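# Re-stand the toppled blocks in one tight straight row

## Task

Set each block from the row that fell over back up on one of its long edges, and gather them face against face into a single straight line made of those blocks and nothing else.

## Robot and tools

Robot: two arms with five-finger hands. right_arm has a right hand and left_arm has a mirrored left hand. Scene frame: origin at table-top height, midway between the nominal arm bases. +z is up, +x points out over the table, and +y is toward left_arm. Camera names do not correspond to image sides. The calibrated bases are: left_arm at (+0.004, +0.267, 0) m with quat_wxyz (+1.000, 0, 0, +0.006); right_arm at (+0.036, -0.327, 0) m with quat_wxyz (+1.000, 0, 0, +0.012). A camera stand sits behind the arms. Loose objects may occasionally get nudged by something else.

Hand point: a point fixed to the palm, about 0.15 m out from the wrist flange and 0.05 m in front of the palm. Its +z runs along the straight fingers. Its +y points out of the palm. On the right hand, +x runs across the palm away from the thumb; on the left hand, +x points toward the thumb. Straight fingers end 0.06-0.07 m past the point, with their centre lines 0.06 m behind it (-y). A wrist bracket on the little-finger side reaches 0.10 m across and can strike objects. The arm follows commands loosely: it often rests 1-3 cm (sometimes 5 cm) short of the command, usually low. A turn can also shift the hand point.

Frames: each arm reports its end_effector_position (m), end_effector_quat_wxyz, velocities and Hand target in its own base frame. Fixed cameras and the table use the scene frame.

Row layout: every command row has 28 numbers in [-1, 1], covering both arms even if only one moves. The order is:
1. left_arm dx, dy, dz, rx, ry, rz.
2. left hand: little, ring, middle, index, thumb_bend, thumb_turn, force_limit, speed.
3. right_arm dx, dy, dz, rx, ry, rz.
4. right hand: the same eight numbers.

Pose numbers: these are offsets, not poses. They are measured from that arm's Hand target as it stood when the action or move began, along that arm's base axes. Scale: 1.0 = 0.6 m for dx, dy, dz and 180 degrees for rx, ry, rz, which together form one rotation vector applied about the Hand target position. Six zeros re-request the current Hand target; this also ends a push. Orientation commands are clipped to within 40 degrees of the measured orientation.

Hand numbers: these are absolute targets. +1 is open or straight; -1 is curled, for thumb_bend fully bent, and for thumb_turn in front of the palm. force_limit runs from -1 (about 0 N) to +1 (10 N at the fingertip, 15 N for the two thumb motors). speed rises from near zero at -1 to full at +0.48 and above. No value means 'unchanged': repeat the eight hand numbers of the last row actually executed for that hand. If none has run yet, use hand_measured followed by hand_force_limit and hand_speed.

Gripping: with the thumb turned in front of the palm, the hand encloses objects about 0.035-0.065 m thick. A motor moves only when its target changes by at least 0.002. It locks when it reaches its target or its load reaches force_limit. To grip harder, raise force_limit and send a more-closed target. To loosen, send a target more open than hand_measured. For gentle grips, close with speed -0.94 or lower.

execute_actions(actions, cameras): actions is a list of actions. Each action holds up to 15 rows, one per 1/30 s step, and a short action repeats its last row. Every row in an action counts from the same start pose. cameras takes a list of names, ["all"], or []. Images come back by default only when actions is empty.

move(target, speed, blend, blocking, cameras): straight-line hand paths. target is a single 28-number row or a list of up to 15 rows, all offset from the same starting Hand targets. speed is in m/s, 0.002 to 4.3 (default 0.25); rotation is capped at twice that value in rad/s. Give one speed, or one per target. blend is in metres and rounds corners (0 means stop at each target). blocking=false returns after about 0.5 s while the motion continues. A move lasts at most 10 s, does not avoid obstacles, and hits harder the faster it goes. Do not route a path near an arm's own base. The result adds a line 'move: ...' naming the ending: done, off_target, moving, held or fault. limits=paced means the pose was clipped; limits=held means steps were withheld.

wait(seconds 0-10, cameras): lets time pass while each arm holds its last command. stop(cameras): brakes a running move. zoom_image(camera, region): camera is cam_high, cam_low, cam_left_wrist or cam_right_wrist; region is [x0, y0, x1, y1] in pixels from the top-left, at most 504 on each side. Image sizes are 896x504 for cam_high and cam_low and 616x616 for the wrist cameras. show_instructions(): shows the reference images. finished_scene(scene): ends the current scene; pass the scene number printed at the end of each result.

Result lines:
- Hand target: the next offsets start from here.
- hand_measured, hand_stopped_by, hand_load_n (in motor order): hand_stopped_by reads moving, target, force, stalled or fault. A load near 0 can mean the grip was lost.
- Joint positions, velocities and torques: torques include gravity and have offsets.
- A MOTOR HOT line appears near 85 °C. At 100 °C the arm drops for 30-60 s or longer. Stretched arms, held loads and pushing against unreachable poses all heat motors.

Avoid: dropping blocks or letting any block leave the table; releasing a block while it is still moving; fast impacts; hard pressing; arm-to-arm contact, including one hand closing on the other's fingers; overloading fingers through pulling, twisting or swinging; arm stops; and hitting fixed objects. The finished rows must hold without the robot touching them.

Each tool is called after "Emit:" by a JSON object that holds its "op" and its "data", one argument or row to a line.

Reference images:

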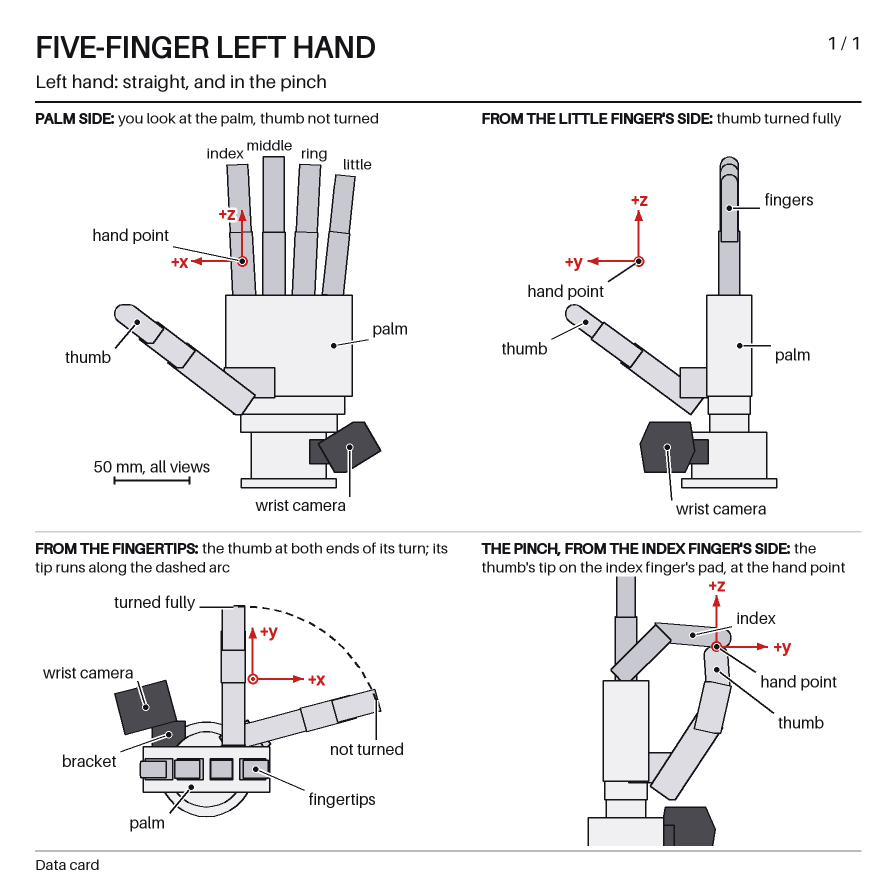

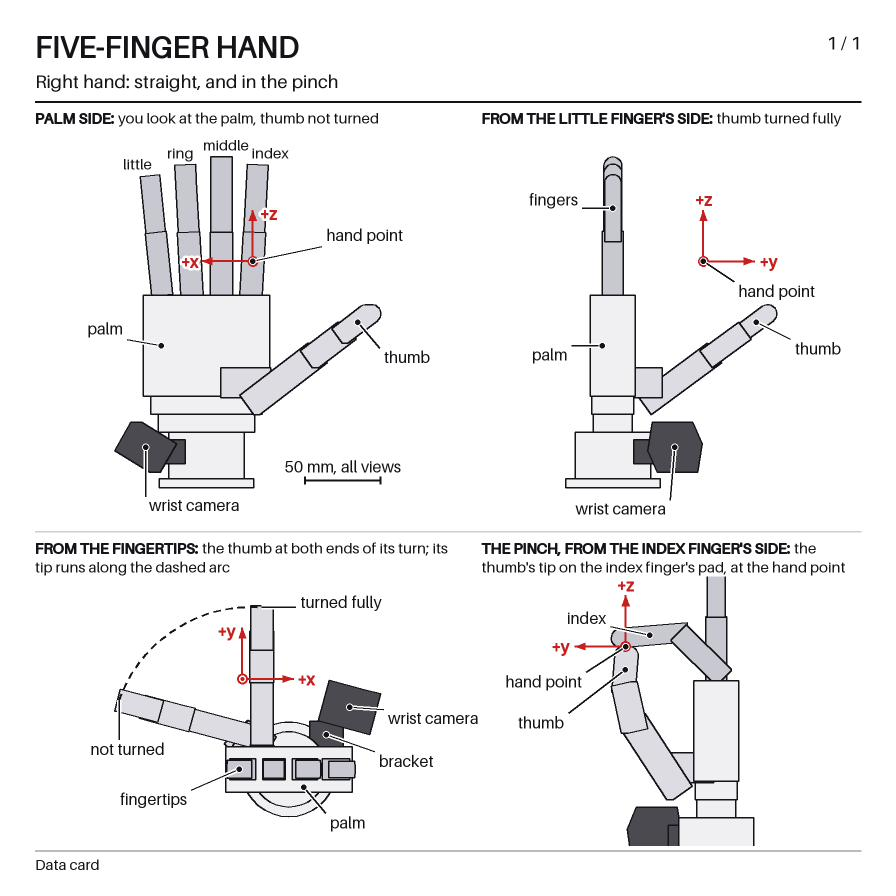

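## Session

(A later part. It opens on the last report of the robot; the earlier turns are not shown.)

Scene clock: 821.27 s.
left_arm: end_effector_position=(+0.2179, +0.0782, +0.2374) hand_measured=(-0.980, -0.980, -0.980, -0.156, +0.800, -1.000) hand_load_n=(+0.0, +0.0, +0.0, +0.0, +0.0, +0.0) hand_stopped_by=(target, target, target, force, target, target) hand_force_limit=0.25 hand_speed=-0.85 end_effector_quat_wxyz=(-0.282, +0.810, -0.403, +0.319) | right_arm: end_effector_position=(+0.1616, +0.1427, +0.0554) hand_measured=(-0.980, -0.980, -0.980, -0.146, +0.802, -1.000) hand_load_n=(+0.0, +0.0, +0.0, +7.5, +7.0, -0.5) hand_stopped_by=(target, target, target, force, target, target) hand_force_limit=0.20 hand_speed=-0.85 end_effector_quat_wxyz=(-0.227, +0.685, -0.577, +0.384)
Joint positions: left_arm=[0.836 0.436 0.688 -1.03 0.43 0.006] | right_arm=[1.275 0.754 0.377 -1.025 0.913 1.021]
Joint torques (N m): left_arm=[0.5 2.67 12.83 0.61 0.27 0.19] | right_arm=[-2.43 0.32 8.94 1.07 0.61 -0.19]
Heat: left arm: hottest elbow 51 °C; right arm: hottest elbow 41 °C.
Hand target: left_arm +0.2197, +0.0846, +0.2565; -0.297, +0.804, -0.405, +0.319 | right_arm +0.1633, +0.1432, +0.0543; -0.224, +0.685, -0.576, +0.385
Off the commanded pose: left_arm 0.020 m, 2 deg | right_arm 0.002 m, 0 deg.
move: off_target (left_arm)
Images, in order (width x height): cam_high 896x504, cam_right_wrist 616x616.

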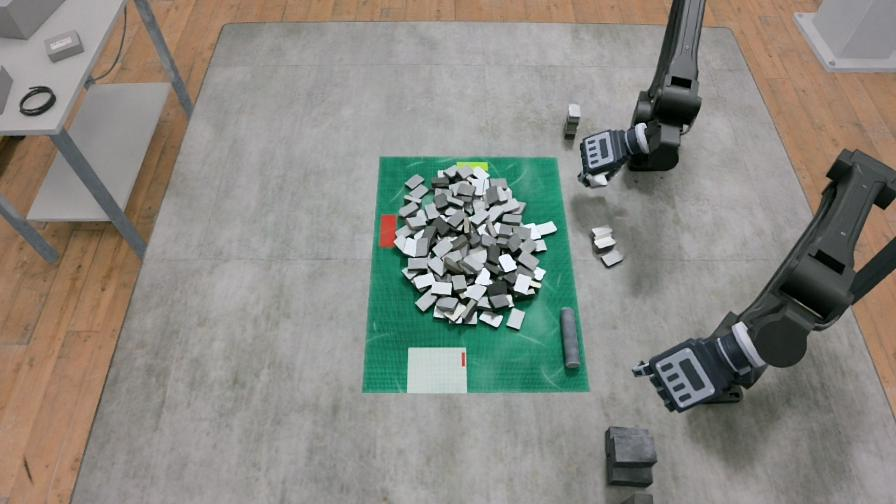

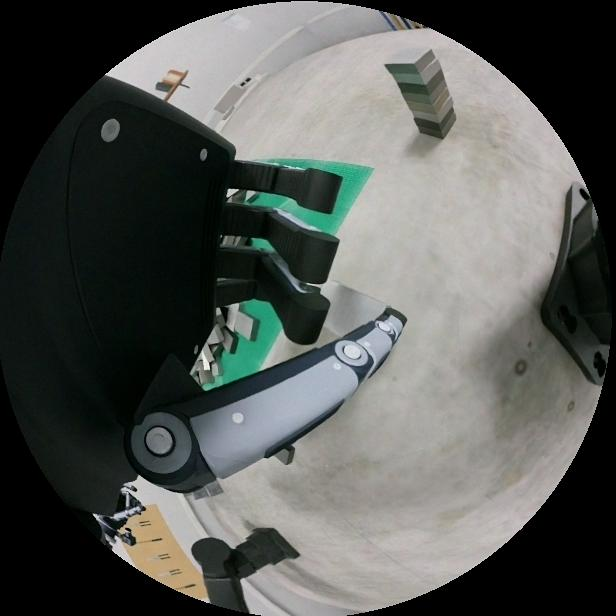

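Emit:
{"op": "move", "data": {
  "target": [0,0,0,0,0,0,-0.98,-0.98,-0.98,-0.3,0.8,-1,0.25,-0.85, 0.0,0.0,-0.065,0,0,0,-0.98,-0.98,-0.98,-0.3,0.80,-1,0.2,-0.85],
  "speed": 0.1,
  "cameras": ["cam_high"]
}}

Emit:
{"op": "zoom_image", "data": {
  "camera": "cam_high",
  "region": [570, 150, 630, 200]
}}

Scene clock: 827.80 s.
left_arm: end_effector_position=(+0.2179, +0.0782, +0.2374) hand_measured=(-0.980, -0.980, -0.980, -0.156, +0.800, -1.000) hand_load_n=(+0.0, +0.0, +0.0, +0.0, +0.0, -0.5) hand_stopped_by=(target, target, target, force, target, target) hand_force_limit=0.25 hand_speed=-0.85 end_effector_quat_wxyz=(-0.282, +0.810, -0.403, +0.319) | right_arm: end_effector_position=(+0.1615, +0.1422, +0.0169) hand_measured=(-0.980, -0.980, -0.980, -0.146, +0.802, -1.000) hand_load_n=(+0.0, +0.0, +0.5, +7.5, +7.0, -2.0) hand_stopped_by=(target, target, target, force, target, target) hand_force_limit=0.20 hand_speed=-0.85 end_effector_quat_wxyz=(-0.226, +0.686, -0.575, +0.384)
Joint positions: left_arm=[0.836 0.436 0.688 -1.03 0.43 0.006] | right_arm=[1.274 0.843 0.298 -0.856 0.913 1.015]
Joint torques (N m): left_arm=[0.5 2.73 12.82 0.61 0.27 0.19] | right_arm=[-1.38 -0.21 8.27 1.51 0.59 -0.17]
Heat: left arm: hottest elbow 51 °C; right arm: hottest elbow 41 °C.
Hand target: left_arm +0.2197, +0.0846, +0.2565; -0.297, +0.804, -0.405, +0.319 | right_arm +0.1633, +0.1431, +0.0153; -0.224, +0.685, -0.576, +0.385
Off the commanded pose: left_arm 0.020 m, 2 deg | right_arm 0.003 m, 0 deg.
move: off_target (left_arm)
Images, in order (width x height): cam_high 896x504.

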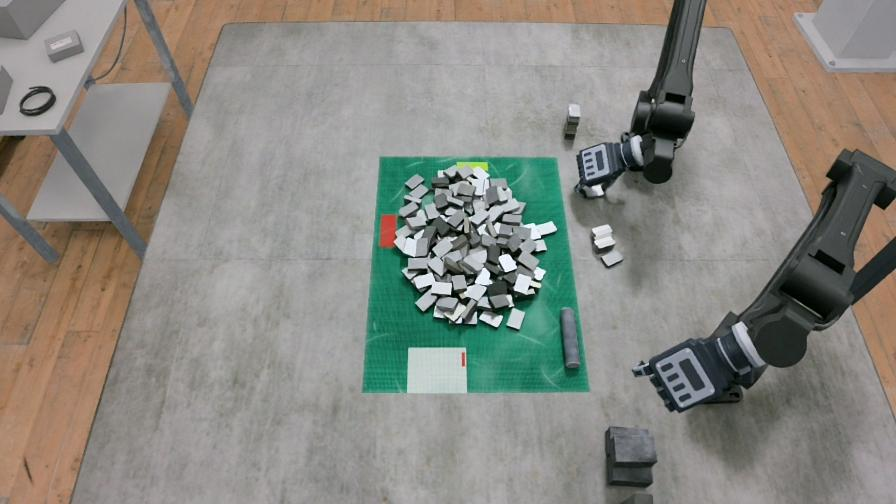

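Scaled by 8.400 from the camera's 896x504 image, which has a finer 1280x720 frame.

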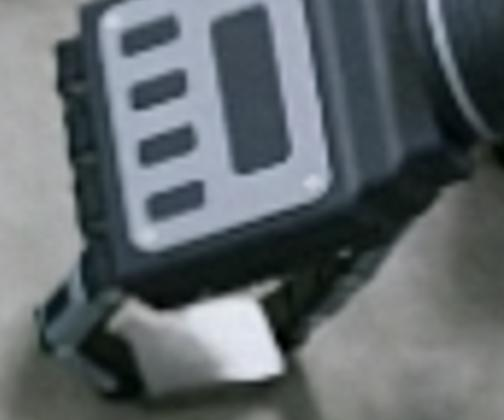

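Emit:
{"op": "move", "data": {
  "target": [
    [0,0,0,0,0,0,-0.98,-0.98,-0.98,-0.3,0.8,-1,0.25,-0.85, 0.0,0.0,0.0,0,0,0,-0.98,-0.98,-0.98,0.1,0.80,-1,0.2,-0.7],
    [0,0,0,0,0,0,-0.98,-0.98,-0.98,-0.3,0.8,-1,0.25,-0.85, 0.0,0.0,0.06,0,0,0,-0.98,-0.98,-0.98,0.1,0.80,-1,0.2,-0.7],
    [0,0,0,0,0,0,-0.98,-0.98,-0.98,-0.3,0.8,-1,0.25,-0.85, 0.0033,-0.0117,0.06,0.161,0.037,-0.02,-0.98,-0.98,-0.98,0.1,0.80,-1,0.2,-0.7]
  ],
  "speed": 0.15,
  "cameras": ["cam_high","cam_right_wrist"]
}}

Emit:
{"op": "zoom_image", "data": {
  "camera": "cam_high",
  "region": [570, 150, 630, 200]
}}

Emit:
{"op": "zoom_image", "data": {
  "camera": "cam_right_wrist",
  "region": [300, 240, 460, 380]
}}

Scene clock: 842.13 s.
left_arm: end_effector_position=(+0.2179, +0.0782, +0.2374) hand_measured=(-0.980, -0.980, -0.980, -0.156, +0.800, -1.000) hand_load_n=(+0.0, +0.0, +0.0, +0.0, +0.0, +0.0) hand_stopped_by=(target, target, target, force, target, target) hand_force_limit=0.25 hand_speed=-0.85 end_effector_quat_wxyz=(-0.282, +0.810, -0.403, +0.319) | right_arm: end_effector_position=(+0.1613, +0.1342, +0.0466) hand_measured=(-0.980, -0.980, -0.980, +0.044, +0.800, -1.000) hand_load_n=(+0.0, +0.0, +0.0, +0.0, +0.0, +0.0) hand_stopped_by=(target, target, target, stalled, target, target) hand_force_limit=0.20 hand_speed=-0.70 end_effector_quat_wxyz=(+0.329, -0.614, +0.690, -0.195)
Joint positions: left_arm=[0.836 0.436 0.688 -1.03 0.43 0.006] | right_arm=[0.779 0.221 0.208 -0.863 0.401 0.748]
Joint torques (N m): left_arm=[0.5 2.67 12.83 0.61 0.27 0.19] | right_arm=[-1.96 0.32 10.18 2.09 0.12 -0.16]
Heat: left arm: hottest elbow 52 °C; right arm: hottest elbow 41 °C.
Hand target: left_arm +0.2197, +0.0846, +0.2565; -0.297, +0.804, -0.405, +0.319 | right_arm +0.1653, +0.1361, +0.0513; +0.342, -0.610, +0.687, -0.195
Off the commanded pose: left_arm 0.020 m, 2 deg | right_arm 0.006 m, 2 deg.
move: off_target (left_arm)
Images, in order (width x height): cam_high 896x504, cam_right_wrist 616x616.

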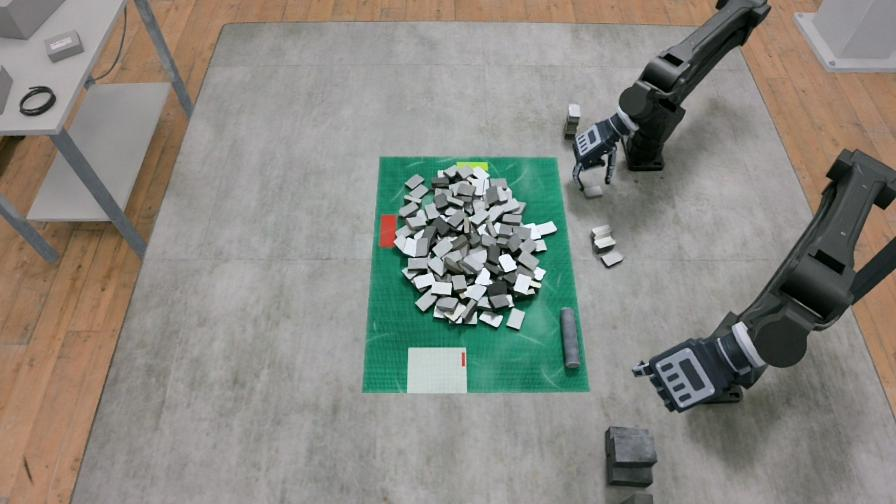

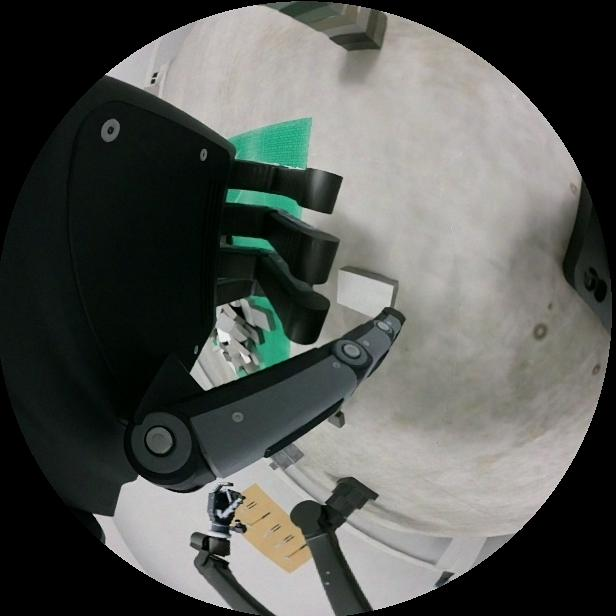

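Scaled by 8.400 from the camera's 896x504 image, which has a finer 1280x720 frame.

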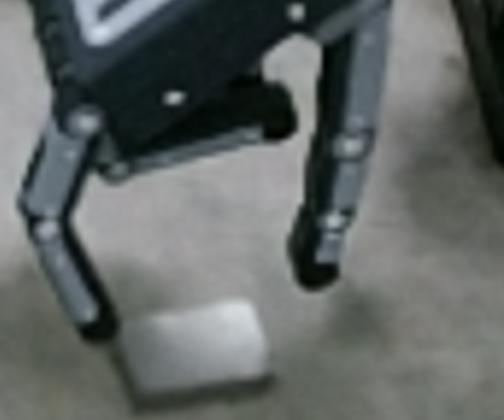

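Scaled by 3.150 from the camera's 616x616 image, which has a finer 880x880 frame.

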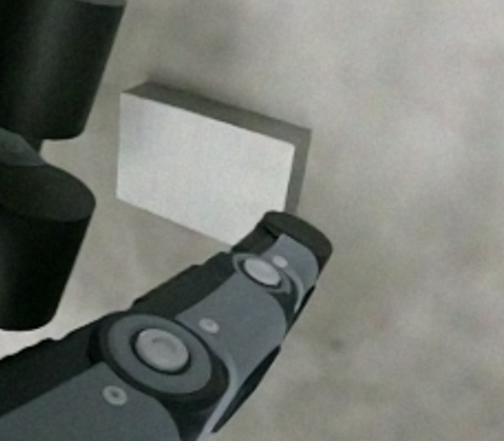

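Emit:
{"op": "move", "data": {
  "target": [
    [0,0,0,0,0,0,-0.98,-0.98,-0.98,-0.3,0.8,-1,0.25,-0.85, 0.0,0.0,-0.045,0,0,0,-0.98,-0.98,-0.98,0.04,0.80,-1,0.2,-0.7],
    [0,0,0,0,0,0,-0.98,-0.98,-0.98,-0.3,0.8,-1,0.25,-0.85, 0.0,0.0,-0.0455,0,0,0,-0.98,-0.98,-0.98,-0.3,0.80,-1,0.2,-0.85]
  ],
  "speed": 0.12,
  "cameras": ["cam_high","cam_right_wrist"]
}}

Emit:
{"op": "zoom_image", "data": {
  "camera": "cam_high",
  "region": [570, 150, 630, 200]
}}

Emit:
{"op": "zoom_image", "data": {
  "camera": "cam_right_wrist",
  "region": [300, 240, 460, 380]
}}

Scene clock: 855.47 s.
left_arm: end_effector_position=(+0.2179, +0.0782, +0.2374) hand_measured=(-0.980, -0.980, -0.980, -0.156, +0.800, -1.000) hand_load_n=(+0.5, +0.0, +0.0, +0.0, +0.0, +0.0) hand_stopped_by=(target, target, target, force, target, target) hand_force_limit=0.25 hand_speed=-0.85 end_effector_quat_wxyz=(-0.282, +0.810, -0.403, +0.319) | right_arm: end_effector_position=(+0.1616, +0.1345, +0.0206) hand_measured=(-0.980, -0.980, -0.980, -0.152, +0.802, -1.000) hand_load_n=(+0.0, +0.0, +0.0, +7.0, +7.0, -0.5) hand_stopped_by=(target, target, target, force, target, target) hand_force_limit=0.20 hand_speed=-0.85 end_effector_quat_wxyz=(+0.334, -0.614, +0.689, -0.194)
Joint positions: left_arm=[0.836 0.436 0.688 -1.03 0.43 0.006] | right_arm=[0.777 0.219 0.135 -0.783 0.399 0.744]
Joint torques (N m): left_arm=[0.5 2.67 12.83 0.61 0.27 0.19] | right_arm=[-1.67 1.49 10.44 2.14 0.15 -0.15]
Heat: left arm: hottest elbow 52 °C; right arm: hottest elbow 41 °C.
Hand target: left_arm +0.2197, +0.0846, +0.2565; -0.297, +0.804, -0.405, +0.319 | right_arm +0.1653, +0.1361, +0.0239; +0.342, -0.611, +0.687, -0.195
Off the commanded pose: left_arm 0.020 m, 2 deg | right_arm 0.005 m, 1 deg.
move: off_target (left_arm)
Images, in order (width x height): cam_high 896x504, cam_right_wrist 616x616.

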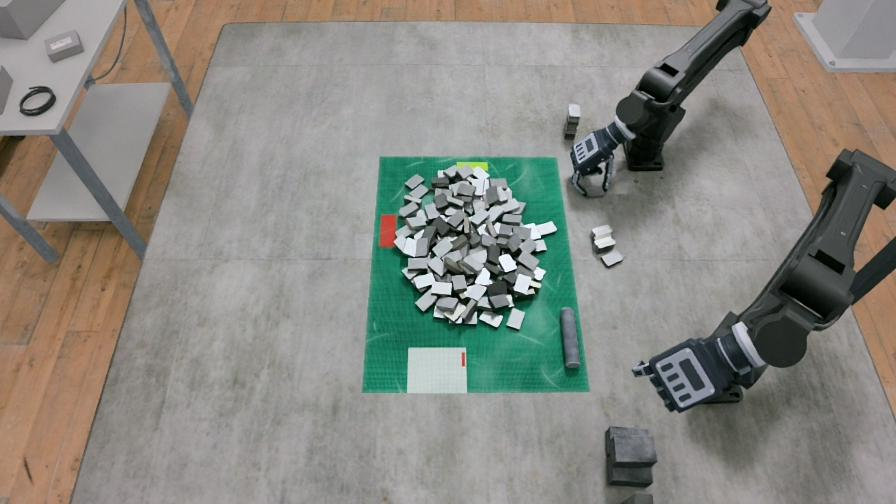

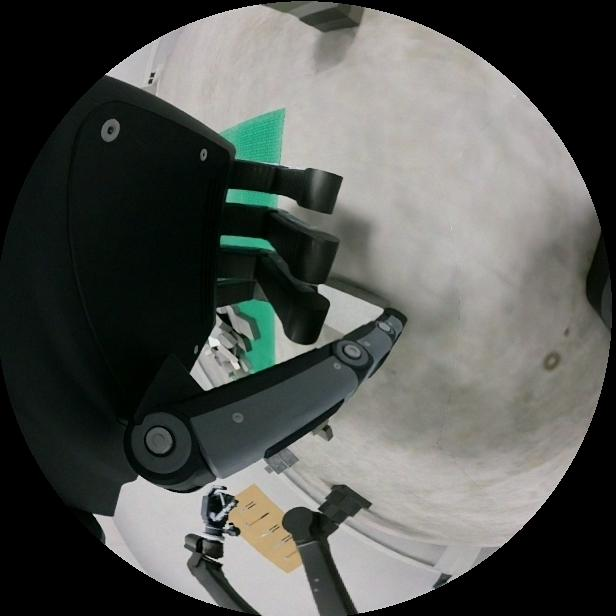

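Scaled by 8.400 from the camera's 896x504 image, which has a finer 1280x720 frame.

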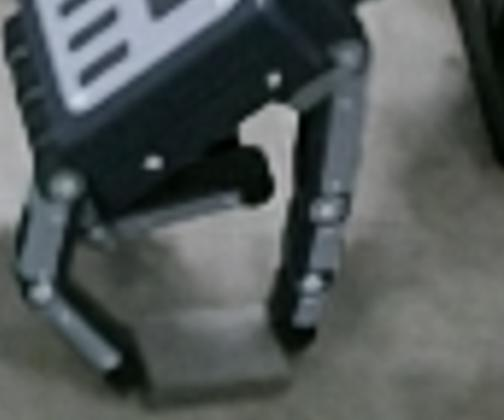

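Scaled by 3.150 from the camera's 616x616 image, which has a finer 880x880 frame.

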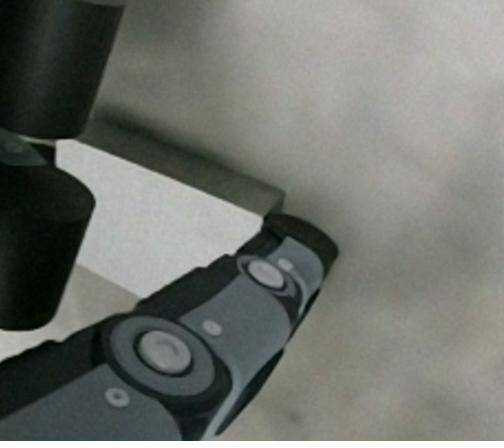

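Emit:
{"op": "move", "data": {
  "target": [
    [0,0,0,0,0,0,-0.98,-0.98,-0.98,-0.3,0.8,-1,0.25,-0.85, 0.0,0.0,0.07,0,0,0,-0.98,-0.98,-0.98,-0.3,0.80,-1,0.2,-0.85],
    [0,0,0,0,0,0,-0.98,-0.98,-0.98,-0.3,0.8,-1,0.25,-0.85, 0.0233,-0.04,0.055,-0.426,-0.076,0.014,-0.98,-0.98,-0.98,-0.3,0.80,-1,0.2,-0.85]
  ],
  "speed": 0.3,
  "blend": [0.02,0],
  "cameras": ["cam_high","cam_right_wrist"]
}}

Emit:
{"op": "zoom_image", "data": {
  "camera": "cam_high",
  "region": [550, 150, 650, 250]
}}

Scene clock: 892.77 s.
left_arm: end_effector_position=(+0.2179, +0.0782, +0.2374) hand_measured=(-0.980, -0.980, -0.980, -0.156, +0.800, -1.000) hand_load_n=(+0.0, +0.5, +0.0, +0.5, +0.0, +0.0) hand_stopped_by=(target, target, target, force, target, target) hand_force_limit=0.25 hand_speed=-0.85 end_effector_quat_wxyz=(-0.282, +0.810, -0.403, +0.319) | right_arm: end_effector_position=(+0.1784, +0.1029, +0.0562) hand_measured=(-0.980, -0.980, -0.980, -0.152, +0.800, -1.000) hand_load_n=(+0.0, +0.0, +0.0, +0.0, +0.0, +0.5) hand_stopped_by=(target, target, target, force, target, target) hand_force_limit=0.20 hand_speed=-0.85 end_effector_quat_wxyz=(+0.034, +0.679, -0.366, +0.635)
Joint positions: left_arm=[0.836 0.436 0.688 -1.03 0.43 0.006] | right_arm=[1.378 1.6 0.581 -1.612 1.169 1.535]
Joint torques (N m): left_arm=[0.5 2.67 12.82 0.61 0.27 0.19] | right_arm=[-0.38 -6.53 5.39 -1.26 0.43 -0.01]
Heat: left arm: hottest elbow 52 °C; right arm: hottest elbow 44 °C.
Hand target: left_arm +0.2197, +0.0846, +0.2565; -0.297, +0.804, -0.405, +0.319 | right_arm +0.1793, +0.1121, +0.0570; +0.032, +0.679, -0.363, +0.637
Off the commanded pose: left_arm 0.020 m, 2 deg | right_arm 0.009 m, 0 deg.
move: off_target (left_arm)
Images, in order (width x height): cam_high 896x504, cam_right_wrist 616x616.

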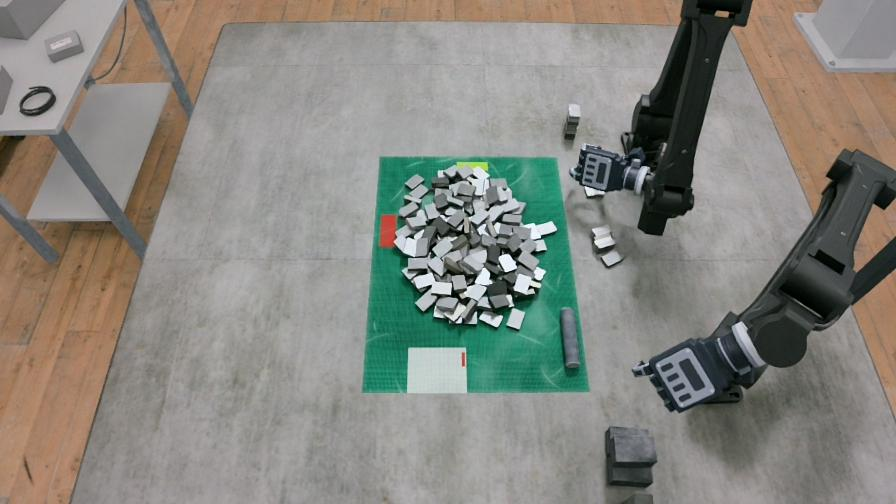

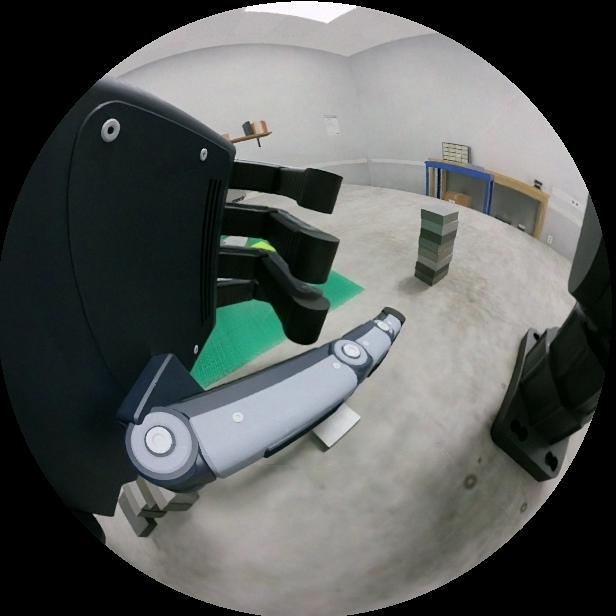

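Scaled by 5.040 from the camera's 896x504 image, which has a finer 1280x720 frame.

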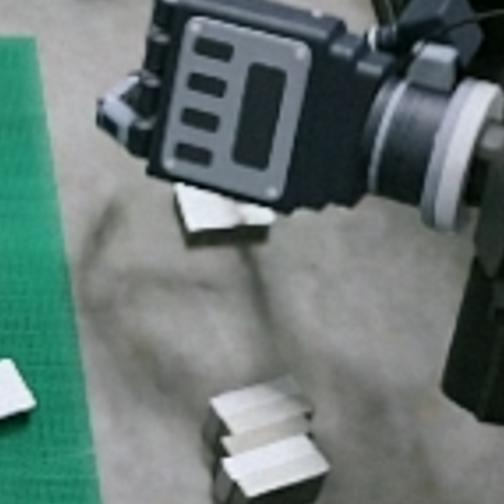

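Emit:
{"op": "move", "data": {
  "target": [0,0,0,0,0,0,-0.98,-0.98,-0.98,-0.3,0.8,-1,0.25,-0.85, -0.0233,0.04,0.0,0.426,0.076,-0.014,-0.98,-0.98,-0.98,0.03,0.80,-1,0.2,-0.5],
  "speed": 0.35,
  "cameras": ["cam_high","cam_right_wrist"]
}}

Emit:
{"op": "zoom_image", "data": {
  "camera": "cam_high",
  "region": [570, 150, 630, 200]
}}

Emit:
{"op": "zoom_image", "data": {
  "camera": "cam_right_wrist",
  "region": [300, 240, 460, 380]
}}

Scene clock: 902.83 s.
left_arm: end_effector_position=(+0.2179, +0.0782, +0.2374) hand_measured=(-0.980, -0.980, -0.980, -0.156, +0.800, -1.000) hand_load_n=(+0.0, +0.0, +0.0, +0.0, +0.0, +0.0) hand_stopped_by=(target, target, target, force, target, target) hand_force_limit=0.25 hand_speed=-0.85 end_effector_quat_wxyz=(-0.282, +0.810, -0.403, +0.319) | right_arm: end_effector_position=(+0.1613, +0.1343, +0.0523) hand_measured=(-0.980, -0.980, -0.980, +0.030, +0.800, -1.000) hand_load_n=(+0.0, +0.0, +0.0, +0.0, +0.0, +0.0) hand_stopped_by=(target, target, target, target, target, target) hand_force_limit=0.20 hand_speed=-0.50 end_effector_quat_wxyz=(+0.330, -0.614, +0.690, -0.194)
Joint positions: left_arm=[0.836 0.436 0.688 -1.03 0.43 0.006] | right_arm=[0.779 0.221 0.222 -0.877 0.401 0.748]
Joint torques (N m): left_arm=[0.44 2.73 12.82 0.62 0.27 0.19] | right_arm=[-2.14 0.32 10.24 2.25 0.16 -0.11]
Heat: left arm: hottest elbow 52 °C; right arm: hottest elbow 42 °C.
Hand target: left_arm +0.2197, +0.0846, +0.2565; -0.297, +0.804, -0.405, +0.319 | right_arm +0.1653, +0.1362, +0.0571; +0.342, -0.610, +0.687, -0.195
Off the commanded pose: left_arm 0.020 m, 2 deg | right_arm 0.006 m, 2 deg.
move: off_target (left_arm)
Images, in order (width x height): cam_high 896x504, cam_right_wrist 616x616.

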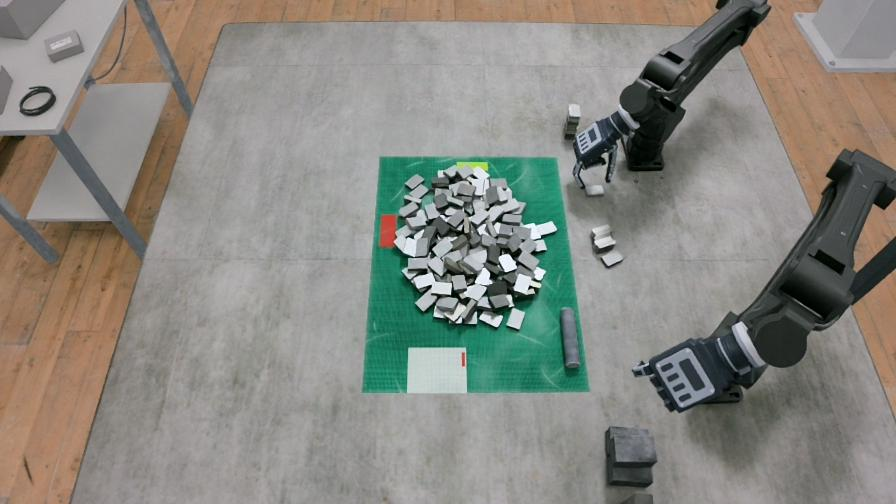

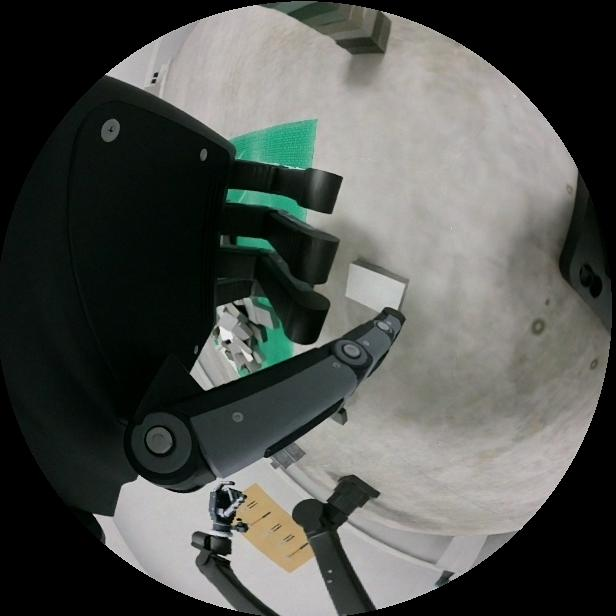

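Scaled by 8.400 from the camera's 896x504 image, which has a finer 1280x720 frame.

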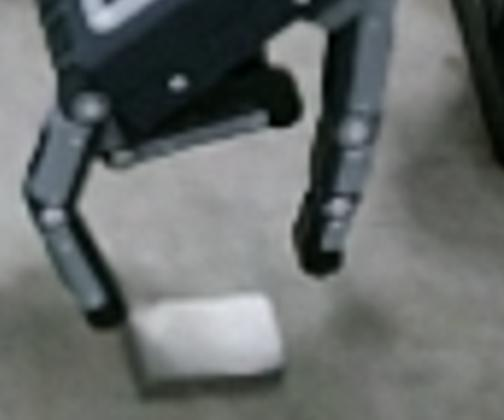

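Scaled by 3.150 from the camera's 616x616 image, which has a finer 880x880 frame.

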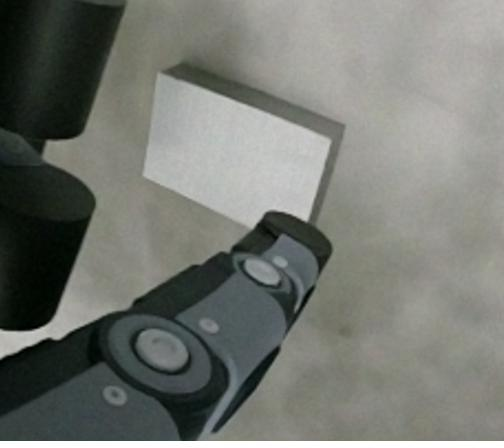

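Emit:
{"op": "move", "data": {
  "target": [0,0,0,0,0,0,-0.98,-0.98,-0.98,-0.3,0.8,-1,0.25,-0.85, -0.0088,-0.0063,-0.0558,0.0056,-0.0274,-0.033,-0.98,-0.98,-0.98,0.03,0.80,-1,0.2,-0.5],
  "speed": 0.12,
  "cameras": ["cam_high","cam_right_wrist"]
}}

Emit:
{"op": "zoom_image", "data": {
  "camera": "cam_high",
  "region": [570, 150, 630, 200]
}}

Emit:
{"op": "zoom_image", "data": {
  "camera": "cam_right_wrist",
  "region": [300, 240, 460, 380]
}}

Scene clock: 923.13 s.
left_arm: end_effector_position=(+0.2179, +0.0782, +0.2374) hand_measured=(-0.980, -0.980, -0.980, -0.156, +0.800, -1.000) hand_load_n=(+0.0, +0.5, +0.0, +0.0, +0.0, +0.0) hand_stopped_by=(target, target, target, force, target, target) hand_force_limit=0.25 hand_speed=-0.85 end_effector_quat_wxyz=(-0.282, +0.810, -0.403, +0.319) | right_arm: end_effector_position=(+0.1616, +0.1328, +0.0249) hand_measured=(-0.980, -0.980, -0.980, +0.030, +0.800, -1.000) hand_load_n=(+0.0, +0.0, +0.0, +0.0, +0.5, -0.5) hand_stopped_by=(target, target, target, target, target, target) hand_force_limit=0.20 hand_speed=-0.50 end_effector_quat_wxyz=(+0.370, -0.561, +0.703, -0.232)
Joint positions: left_arm=[0.836 0.436 0.688 -1.03 0.43 0.006] | right_arm=[1.017 0.13 0.111 -0.884 0.666 1.001]
Joint torques (N m): left_arm=[0.5 2.73 12.82 0.61 0.27 0.19] | right_arm=[-0.97 3.19 10.33 1.03 0.5 0.11]
Heat: left arm: hottest elbow 52 °C; right arm: hottest elbow 41 °C.
Hand target: left_arm +0.2197, +0.0846, +0.2565; -0.297, +0.804, -0.405, +0.319 | right_arm +0.1600, +0.1324, +0.0236; +0.366, -0.562, +0.704, -0.233
Off the commanded pose: left_arm 0.020 m, 2 deg | right_arm 0.002 m, 0 deg.
move: off_target (left_arm)
Images, in order (width x height): cam_high 896x504, cam_right_wrist 616x616.

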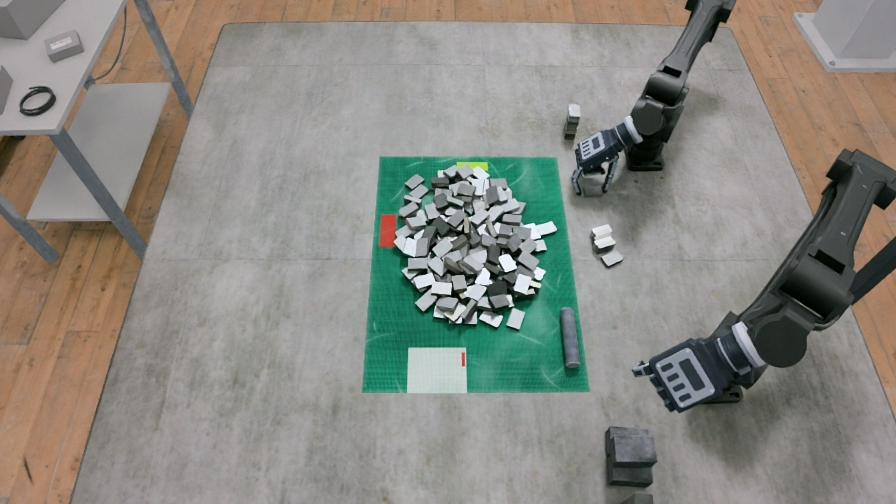

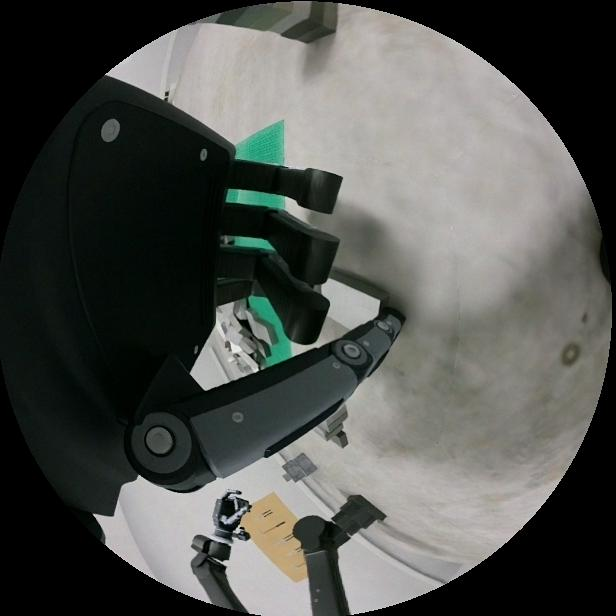

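Scaled by 8.400 from the camera's 896x504 image, which has a finer 1280x720 frame.

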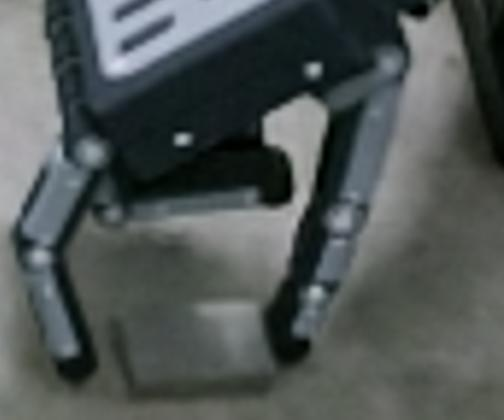

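Scaled by 3.150 from the camera's 616x616 image, which has a finer 880x880 frame.

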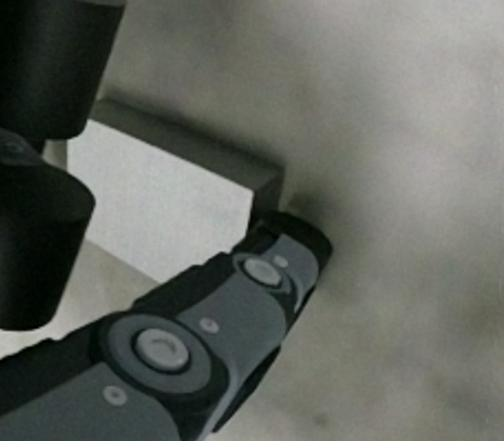

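Emit:
{"op": "move", "data": {
  "target": [
    [0,0,0,0,0,0,-0.98,-0.98,-0.98,-0.3,0.8,-1,0.25,-0.85, 0.0,-0.006,-0.012,0,0,0,-0.98,-0.98,-0.98,0.03,0.80,-1,0.2,-0.5],
    [0,0,0,0,0,0,-0.98,-0.98,-0.98,-0.3,0.8,-1,0.25,-0.85, 0.0,-0.006,-0.0125,0,0,0,-0.98,-0.98,-0.98,-0.3,0.80,-1,0.25,-0.85]
  ],
  "speed": 0.1,
  "cameras": ["cam_high","cam_right_wrist"]
}}

Emit:
{"op": "zoom_image", "data": {
  "camera": "cam_high",
  "region": [570, 150, 630, 200]
}}

Emit:
{"op": "zoom_image", "data": {
  "camera": "cam_right_wrist",
  "region": [300, 240, 460, 380]
}}

Scene clock: 930.60 s.
left_arm: end_effector_position=(+0.2179, +0.0782, +0.2374) hand_measured=(-0.980, -0.980, -0.980, -0.156, +0.800, -1.000) hand_load_n=(+0.0, +0.0, +0.0, +0.0, +0.0, +0.0) hand_stopped_by=(target, target, target, force, target, target) hand_force_limit=0.25 hand_speed=-0.85 end_effector_quat_wxyz=(-0.282, +0.810, -0.403, +0.319) | right_arm: end_effector_position=(+0.1616, +0.1318, +0.0220) hand_measured=(-0.980, -0.980, -0.980, -0.148, +0.802, -1.000) hand_load_n=(+0.0, +0.0, +0.0, +5.5, +6.0, -1.5) hand_stopped_by=(target, target, target, force, target, target) hand_force_limit=0.25 hand_speed=-0.85 end_effector_quat_wxyz=(+0.371, -0.559, +0.704, -0.232)
Joint positions: left_arm=[0.836 0.436 0.688 -1.03 0.43 0.006] | right_arm=[1.012 0.12 0.102 -0.884 0.664 1.002]
Joint torques (N m): left_arm=[0.5 2.67 12.83 0.62 0.27 0.19] | right_arm=[-1.44 1.85 9.22 1.32 0.25 -0.17]
Heat: left arm: hottest elbow 53 °C; right arm: hottest elbow 41 °C.
Hand target: left_arm +0.2197, +0.0846, +0.2565; -0.297, +0.804, -0.405, +0.319 | right_arm +0.1600, +0.1287, +0.0159; +0.366, -0.562, +0.704, -0.233
Off the commanded pose: left_arm 0.020 m, 2 deg | right_arm 0.007 m, 1 deg.
move: off_target (left_arm)
Images, in order (width x height): cam_high 896x504, cam_right_wrist 616x616.

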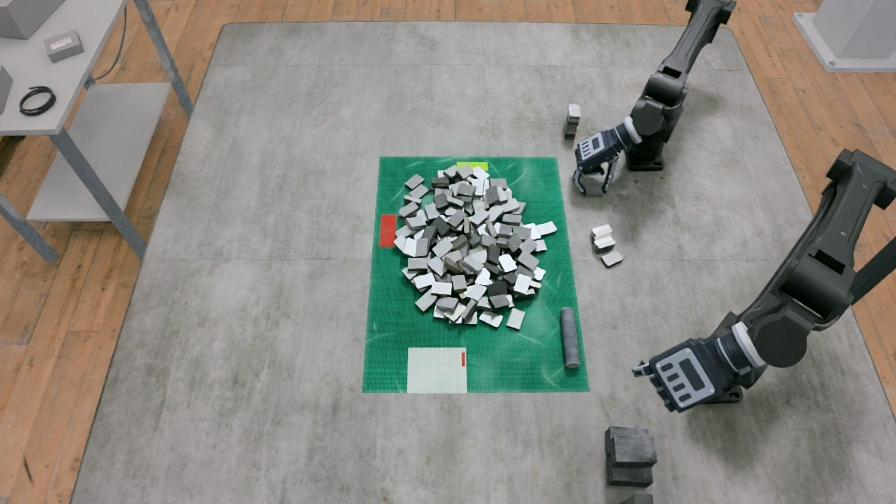

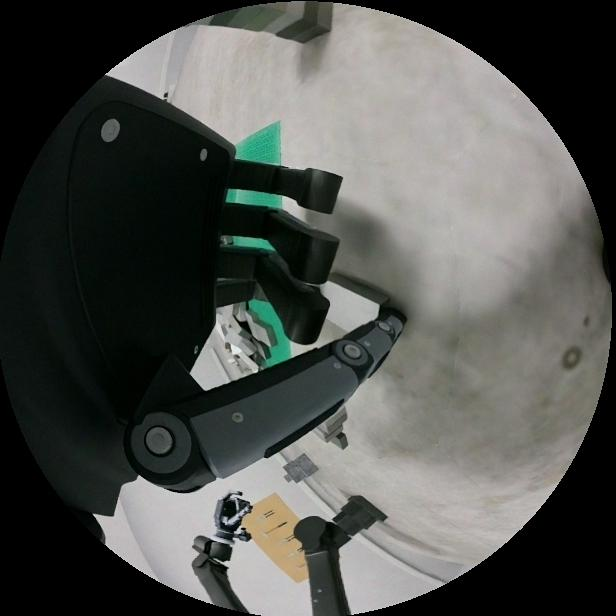

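Scaled by 8.400 from the camera's 896x504 image, which has a finer 1280x720 frame.

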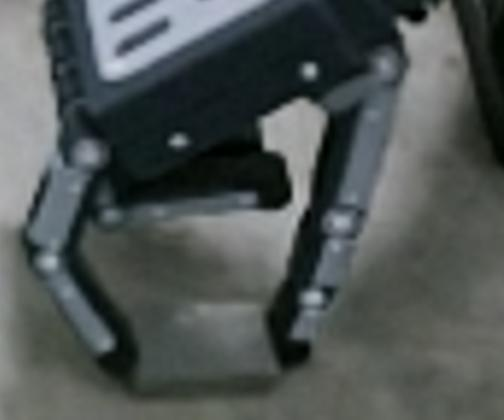

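Scaled by 3.150 from the camera's 616x616 image, which has a finer 880x880 frame.

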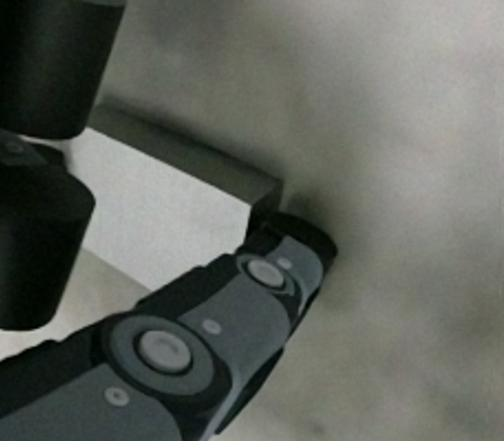

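Emit:
{"op": "move", "data": {
  "target": [
    [0,0,0,0,0,0,-0.98,-0.98,-0.98,-0.3,0.8,-1,0.25,-0.85, 0.0,0.0,0.0,0,0,0,-0.98,-0.98,-0.98,-0.36,0.80,-1,0.38,-0.85],
    [0,0,0,0,0,0,-0.98,-0.98,-0.98,-0.3,0.8,-1,0.25,-0.85, 0.0,0.0,0.065,0,0,0,-0.98,-0.98,-0.98,-0.36,0.80,-1,0.38,-0.85]
  ],
  "speed": 0.08,
  "cameras": ["cam_high","cam_right_wrist"]
}}

Emit:
{"op": "zoom_image", "data": {
  "camera": "cam_high",
  "region": [570, 150, 630, 200]
}}

Emit:
{"op": "zoom_image", "data": {
  "camera": "cam_right_wrist",
  "region": [300, 240, 460, 380]
}}

Scene clock: 937.57 s.
left_arm: end_effector_position=(+0.2179, +0.0782, +0.2374) hand_measured=(-0.980, -0.980, -0.980, -0.156, +0.800, -1.000) hand_load_n=(+0.0, +0.0, +0.0, +0.0, +0.0, +0.0) hand_stopped_by=(target, target, target, force, target, target) hand_force_limit=0.25 hand_speed=-0.85 end_effector_quat_wxyz=(-0.282, +0.810, -0.403, +0.319) | right_arm: end_effector_position=(+0.1615, +0.1315, +0.0220) hand_measured=(-0.980, -0.980, -0.980, -0.158, +0.802, -1.000) hand_load_n=(+0.0, +0.0, +0.0, +5.5, +7.0, -0.5) hand_stopped_by=(target, target, target, force, target, target) hand_force_limit=0.38 hand_speed=-0.85 end_effector_quat_wxyz=(+0.370, -0.559, +0.705, -0.232)
Joint positions: left_arm=[0.836 0.436 0.688 -1.03 0.43 0.006] | right_arm=[1.012 0.119 0.102 -0.885 0.664 1.003]
Joint torques (N m): left_arm=[0.5 2.67 12.83 0.61 0.27 0.19] | right_arm=[-1.49 2.49 10.29 1.47 0.37 -0.15]
Heat: left arm: hottest elbow 53 °C; right arm: hottest elbow 42 °C.
Hand target: left_arm +0.2197, +0.0846, +0.2565; -0.297, +0.804, -0.405, +0.319 | right_arm +0.1615, +0.1316, +0.0220; +0.370, -0.559, +0.704, -0.232 (not the last commanded pose)
Off the commanded pose: left_arm 0.020 m, 2 deg | right_arm 0.033 m, 1 deg.
move: held (right_arm; a check stopped the path), off_target (left_arm); path passed 1 of 2 targets; limits=held
pose unreachable (right arm): on one or more control steps of this call, first in action 0 (counted from 0), this arm could not follow its commanded pose, so it was not sent that pose on those steps. It may still have moved: this result reports where it is.
cause: moving toward the commanded pose would bring two parts of the arm too close to each other (joints 2 (shoulder) to 6 (wrist roll) lie between them).
Images, in order (width x height): cam_high 896x504, cam_right_wrist 616x616.

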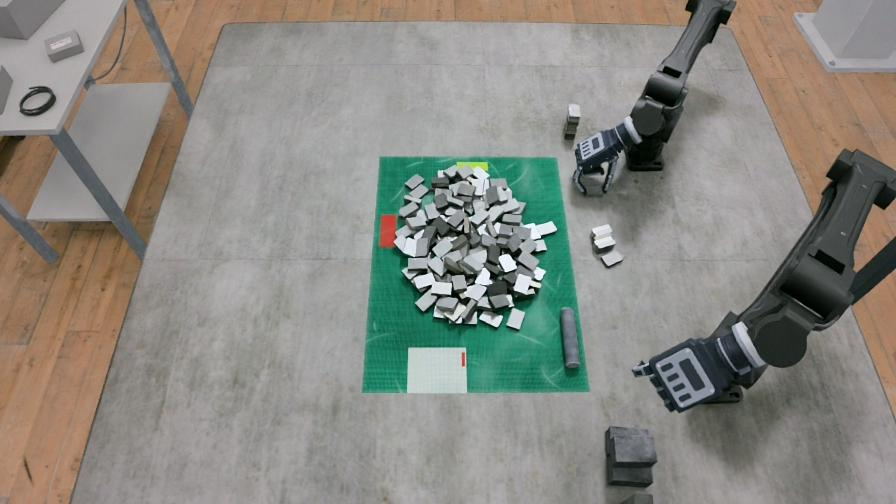

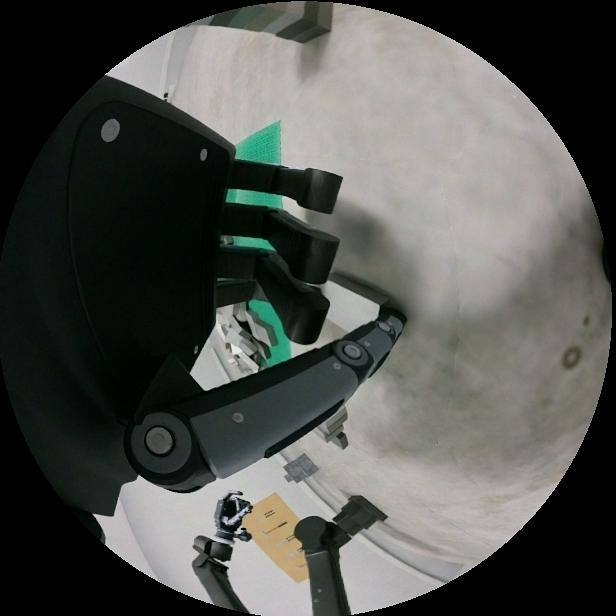

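Scaled by 8.400 from the camera's 896x504 image, which has a finer 1280x720 frame.

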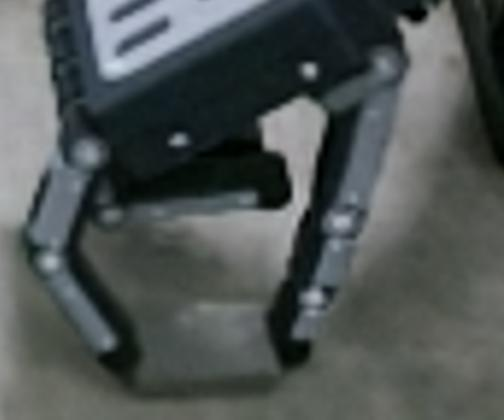

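Scaled by 3.150 from the camera's 616x616 image, which has a finer 880x880 frame.

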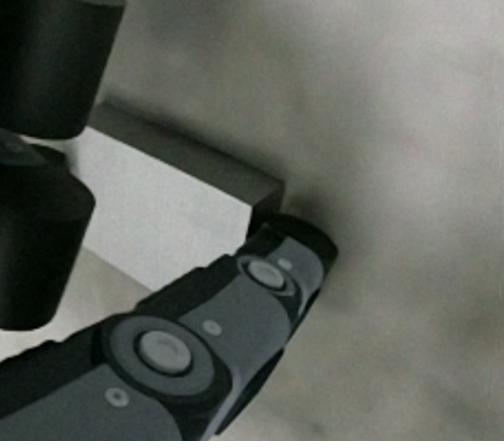

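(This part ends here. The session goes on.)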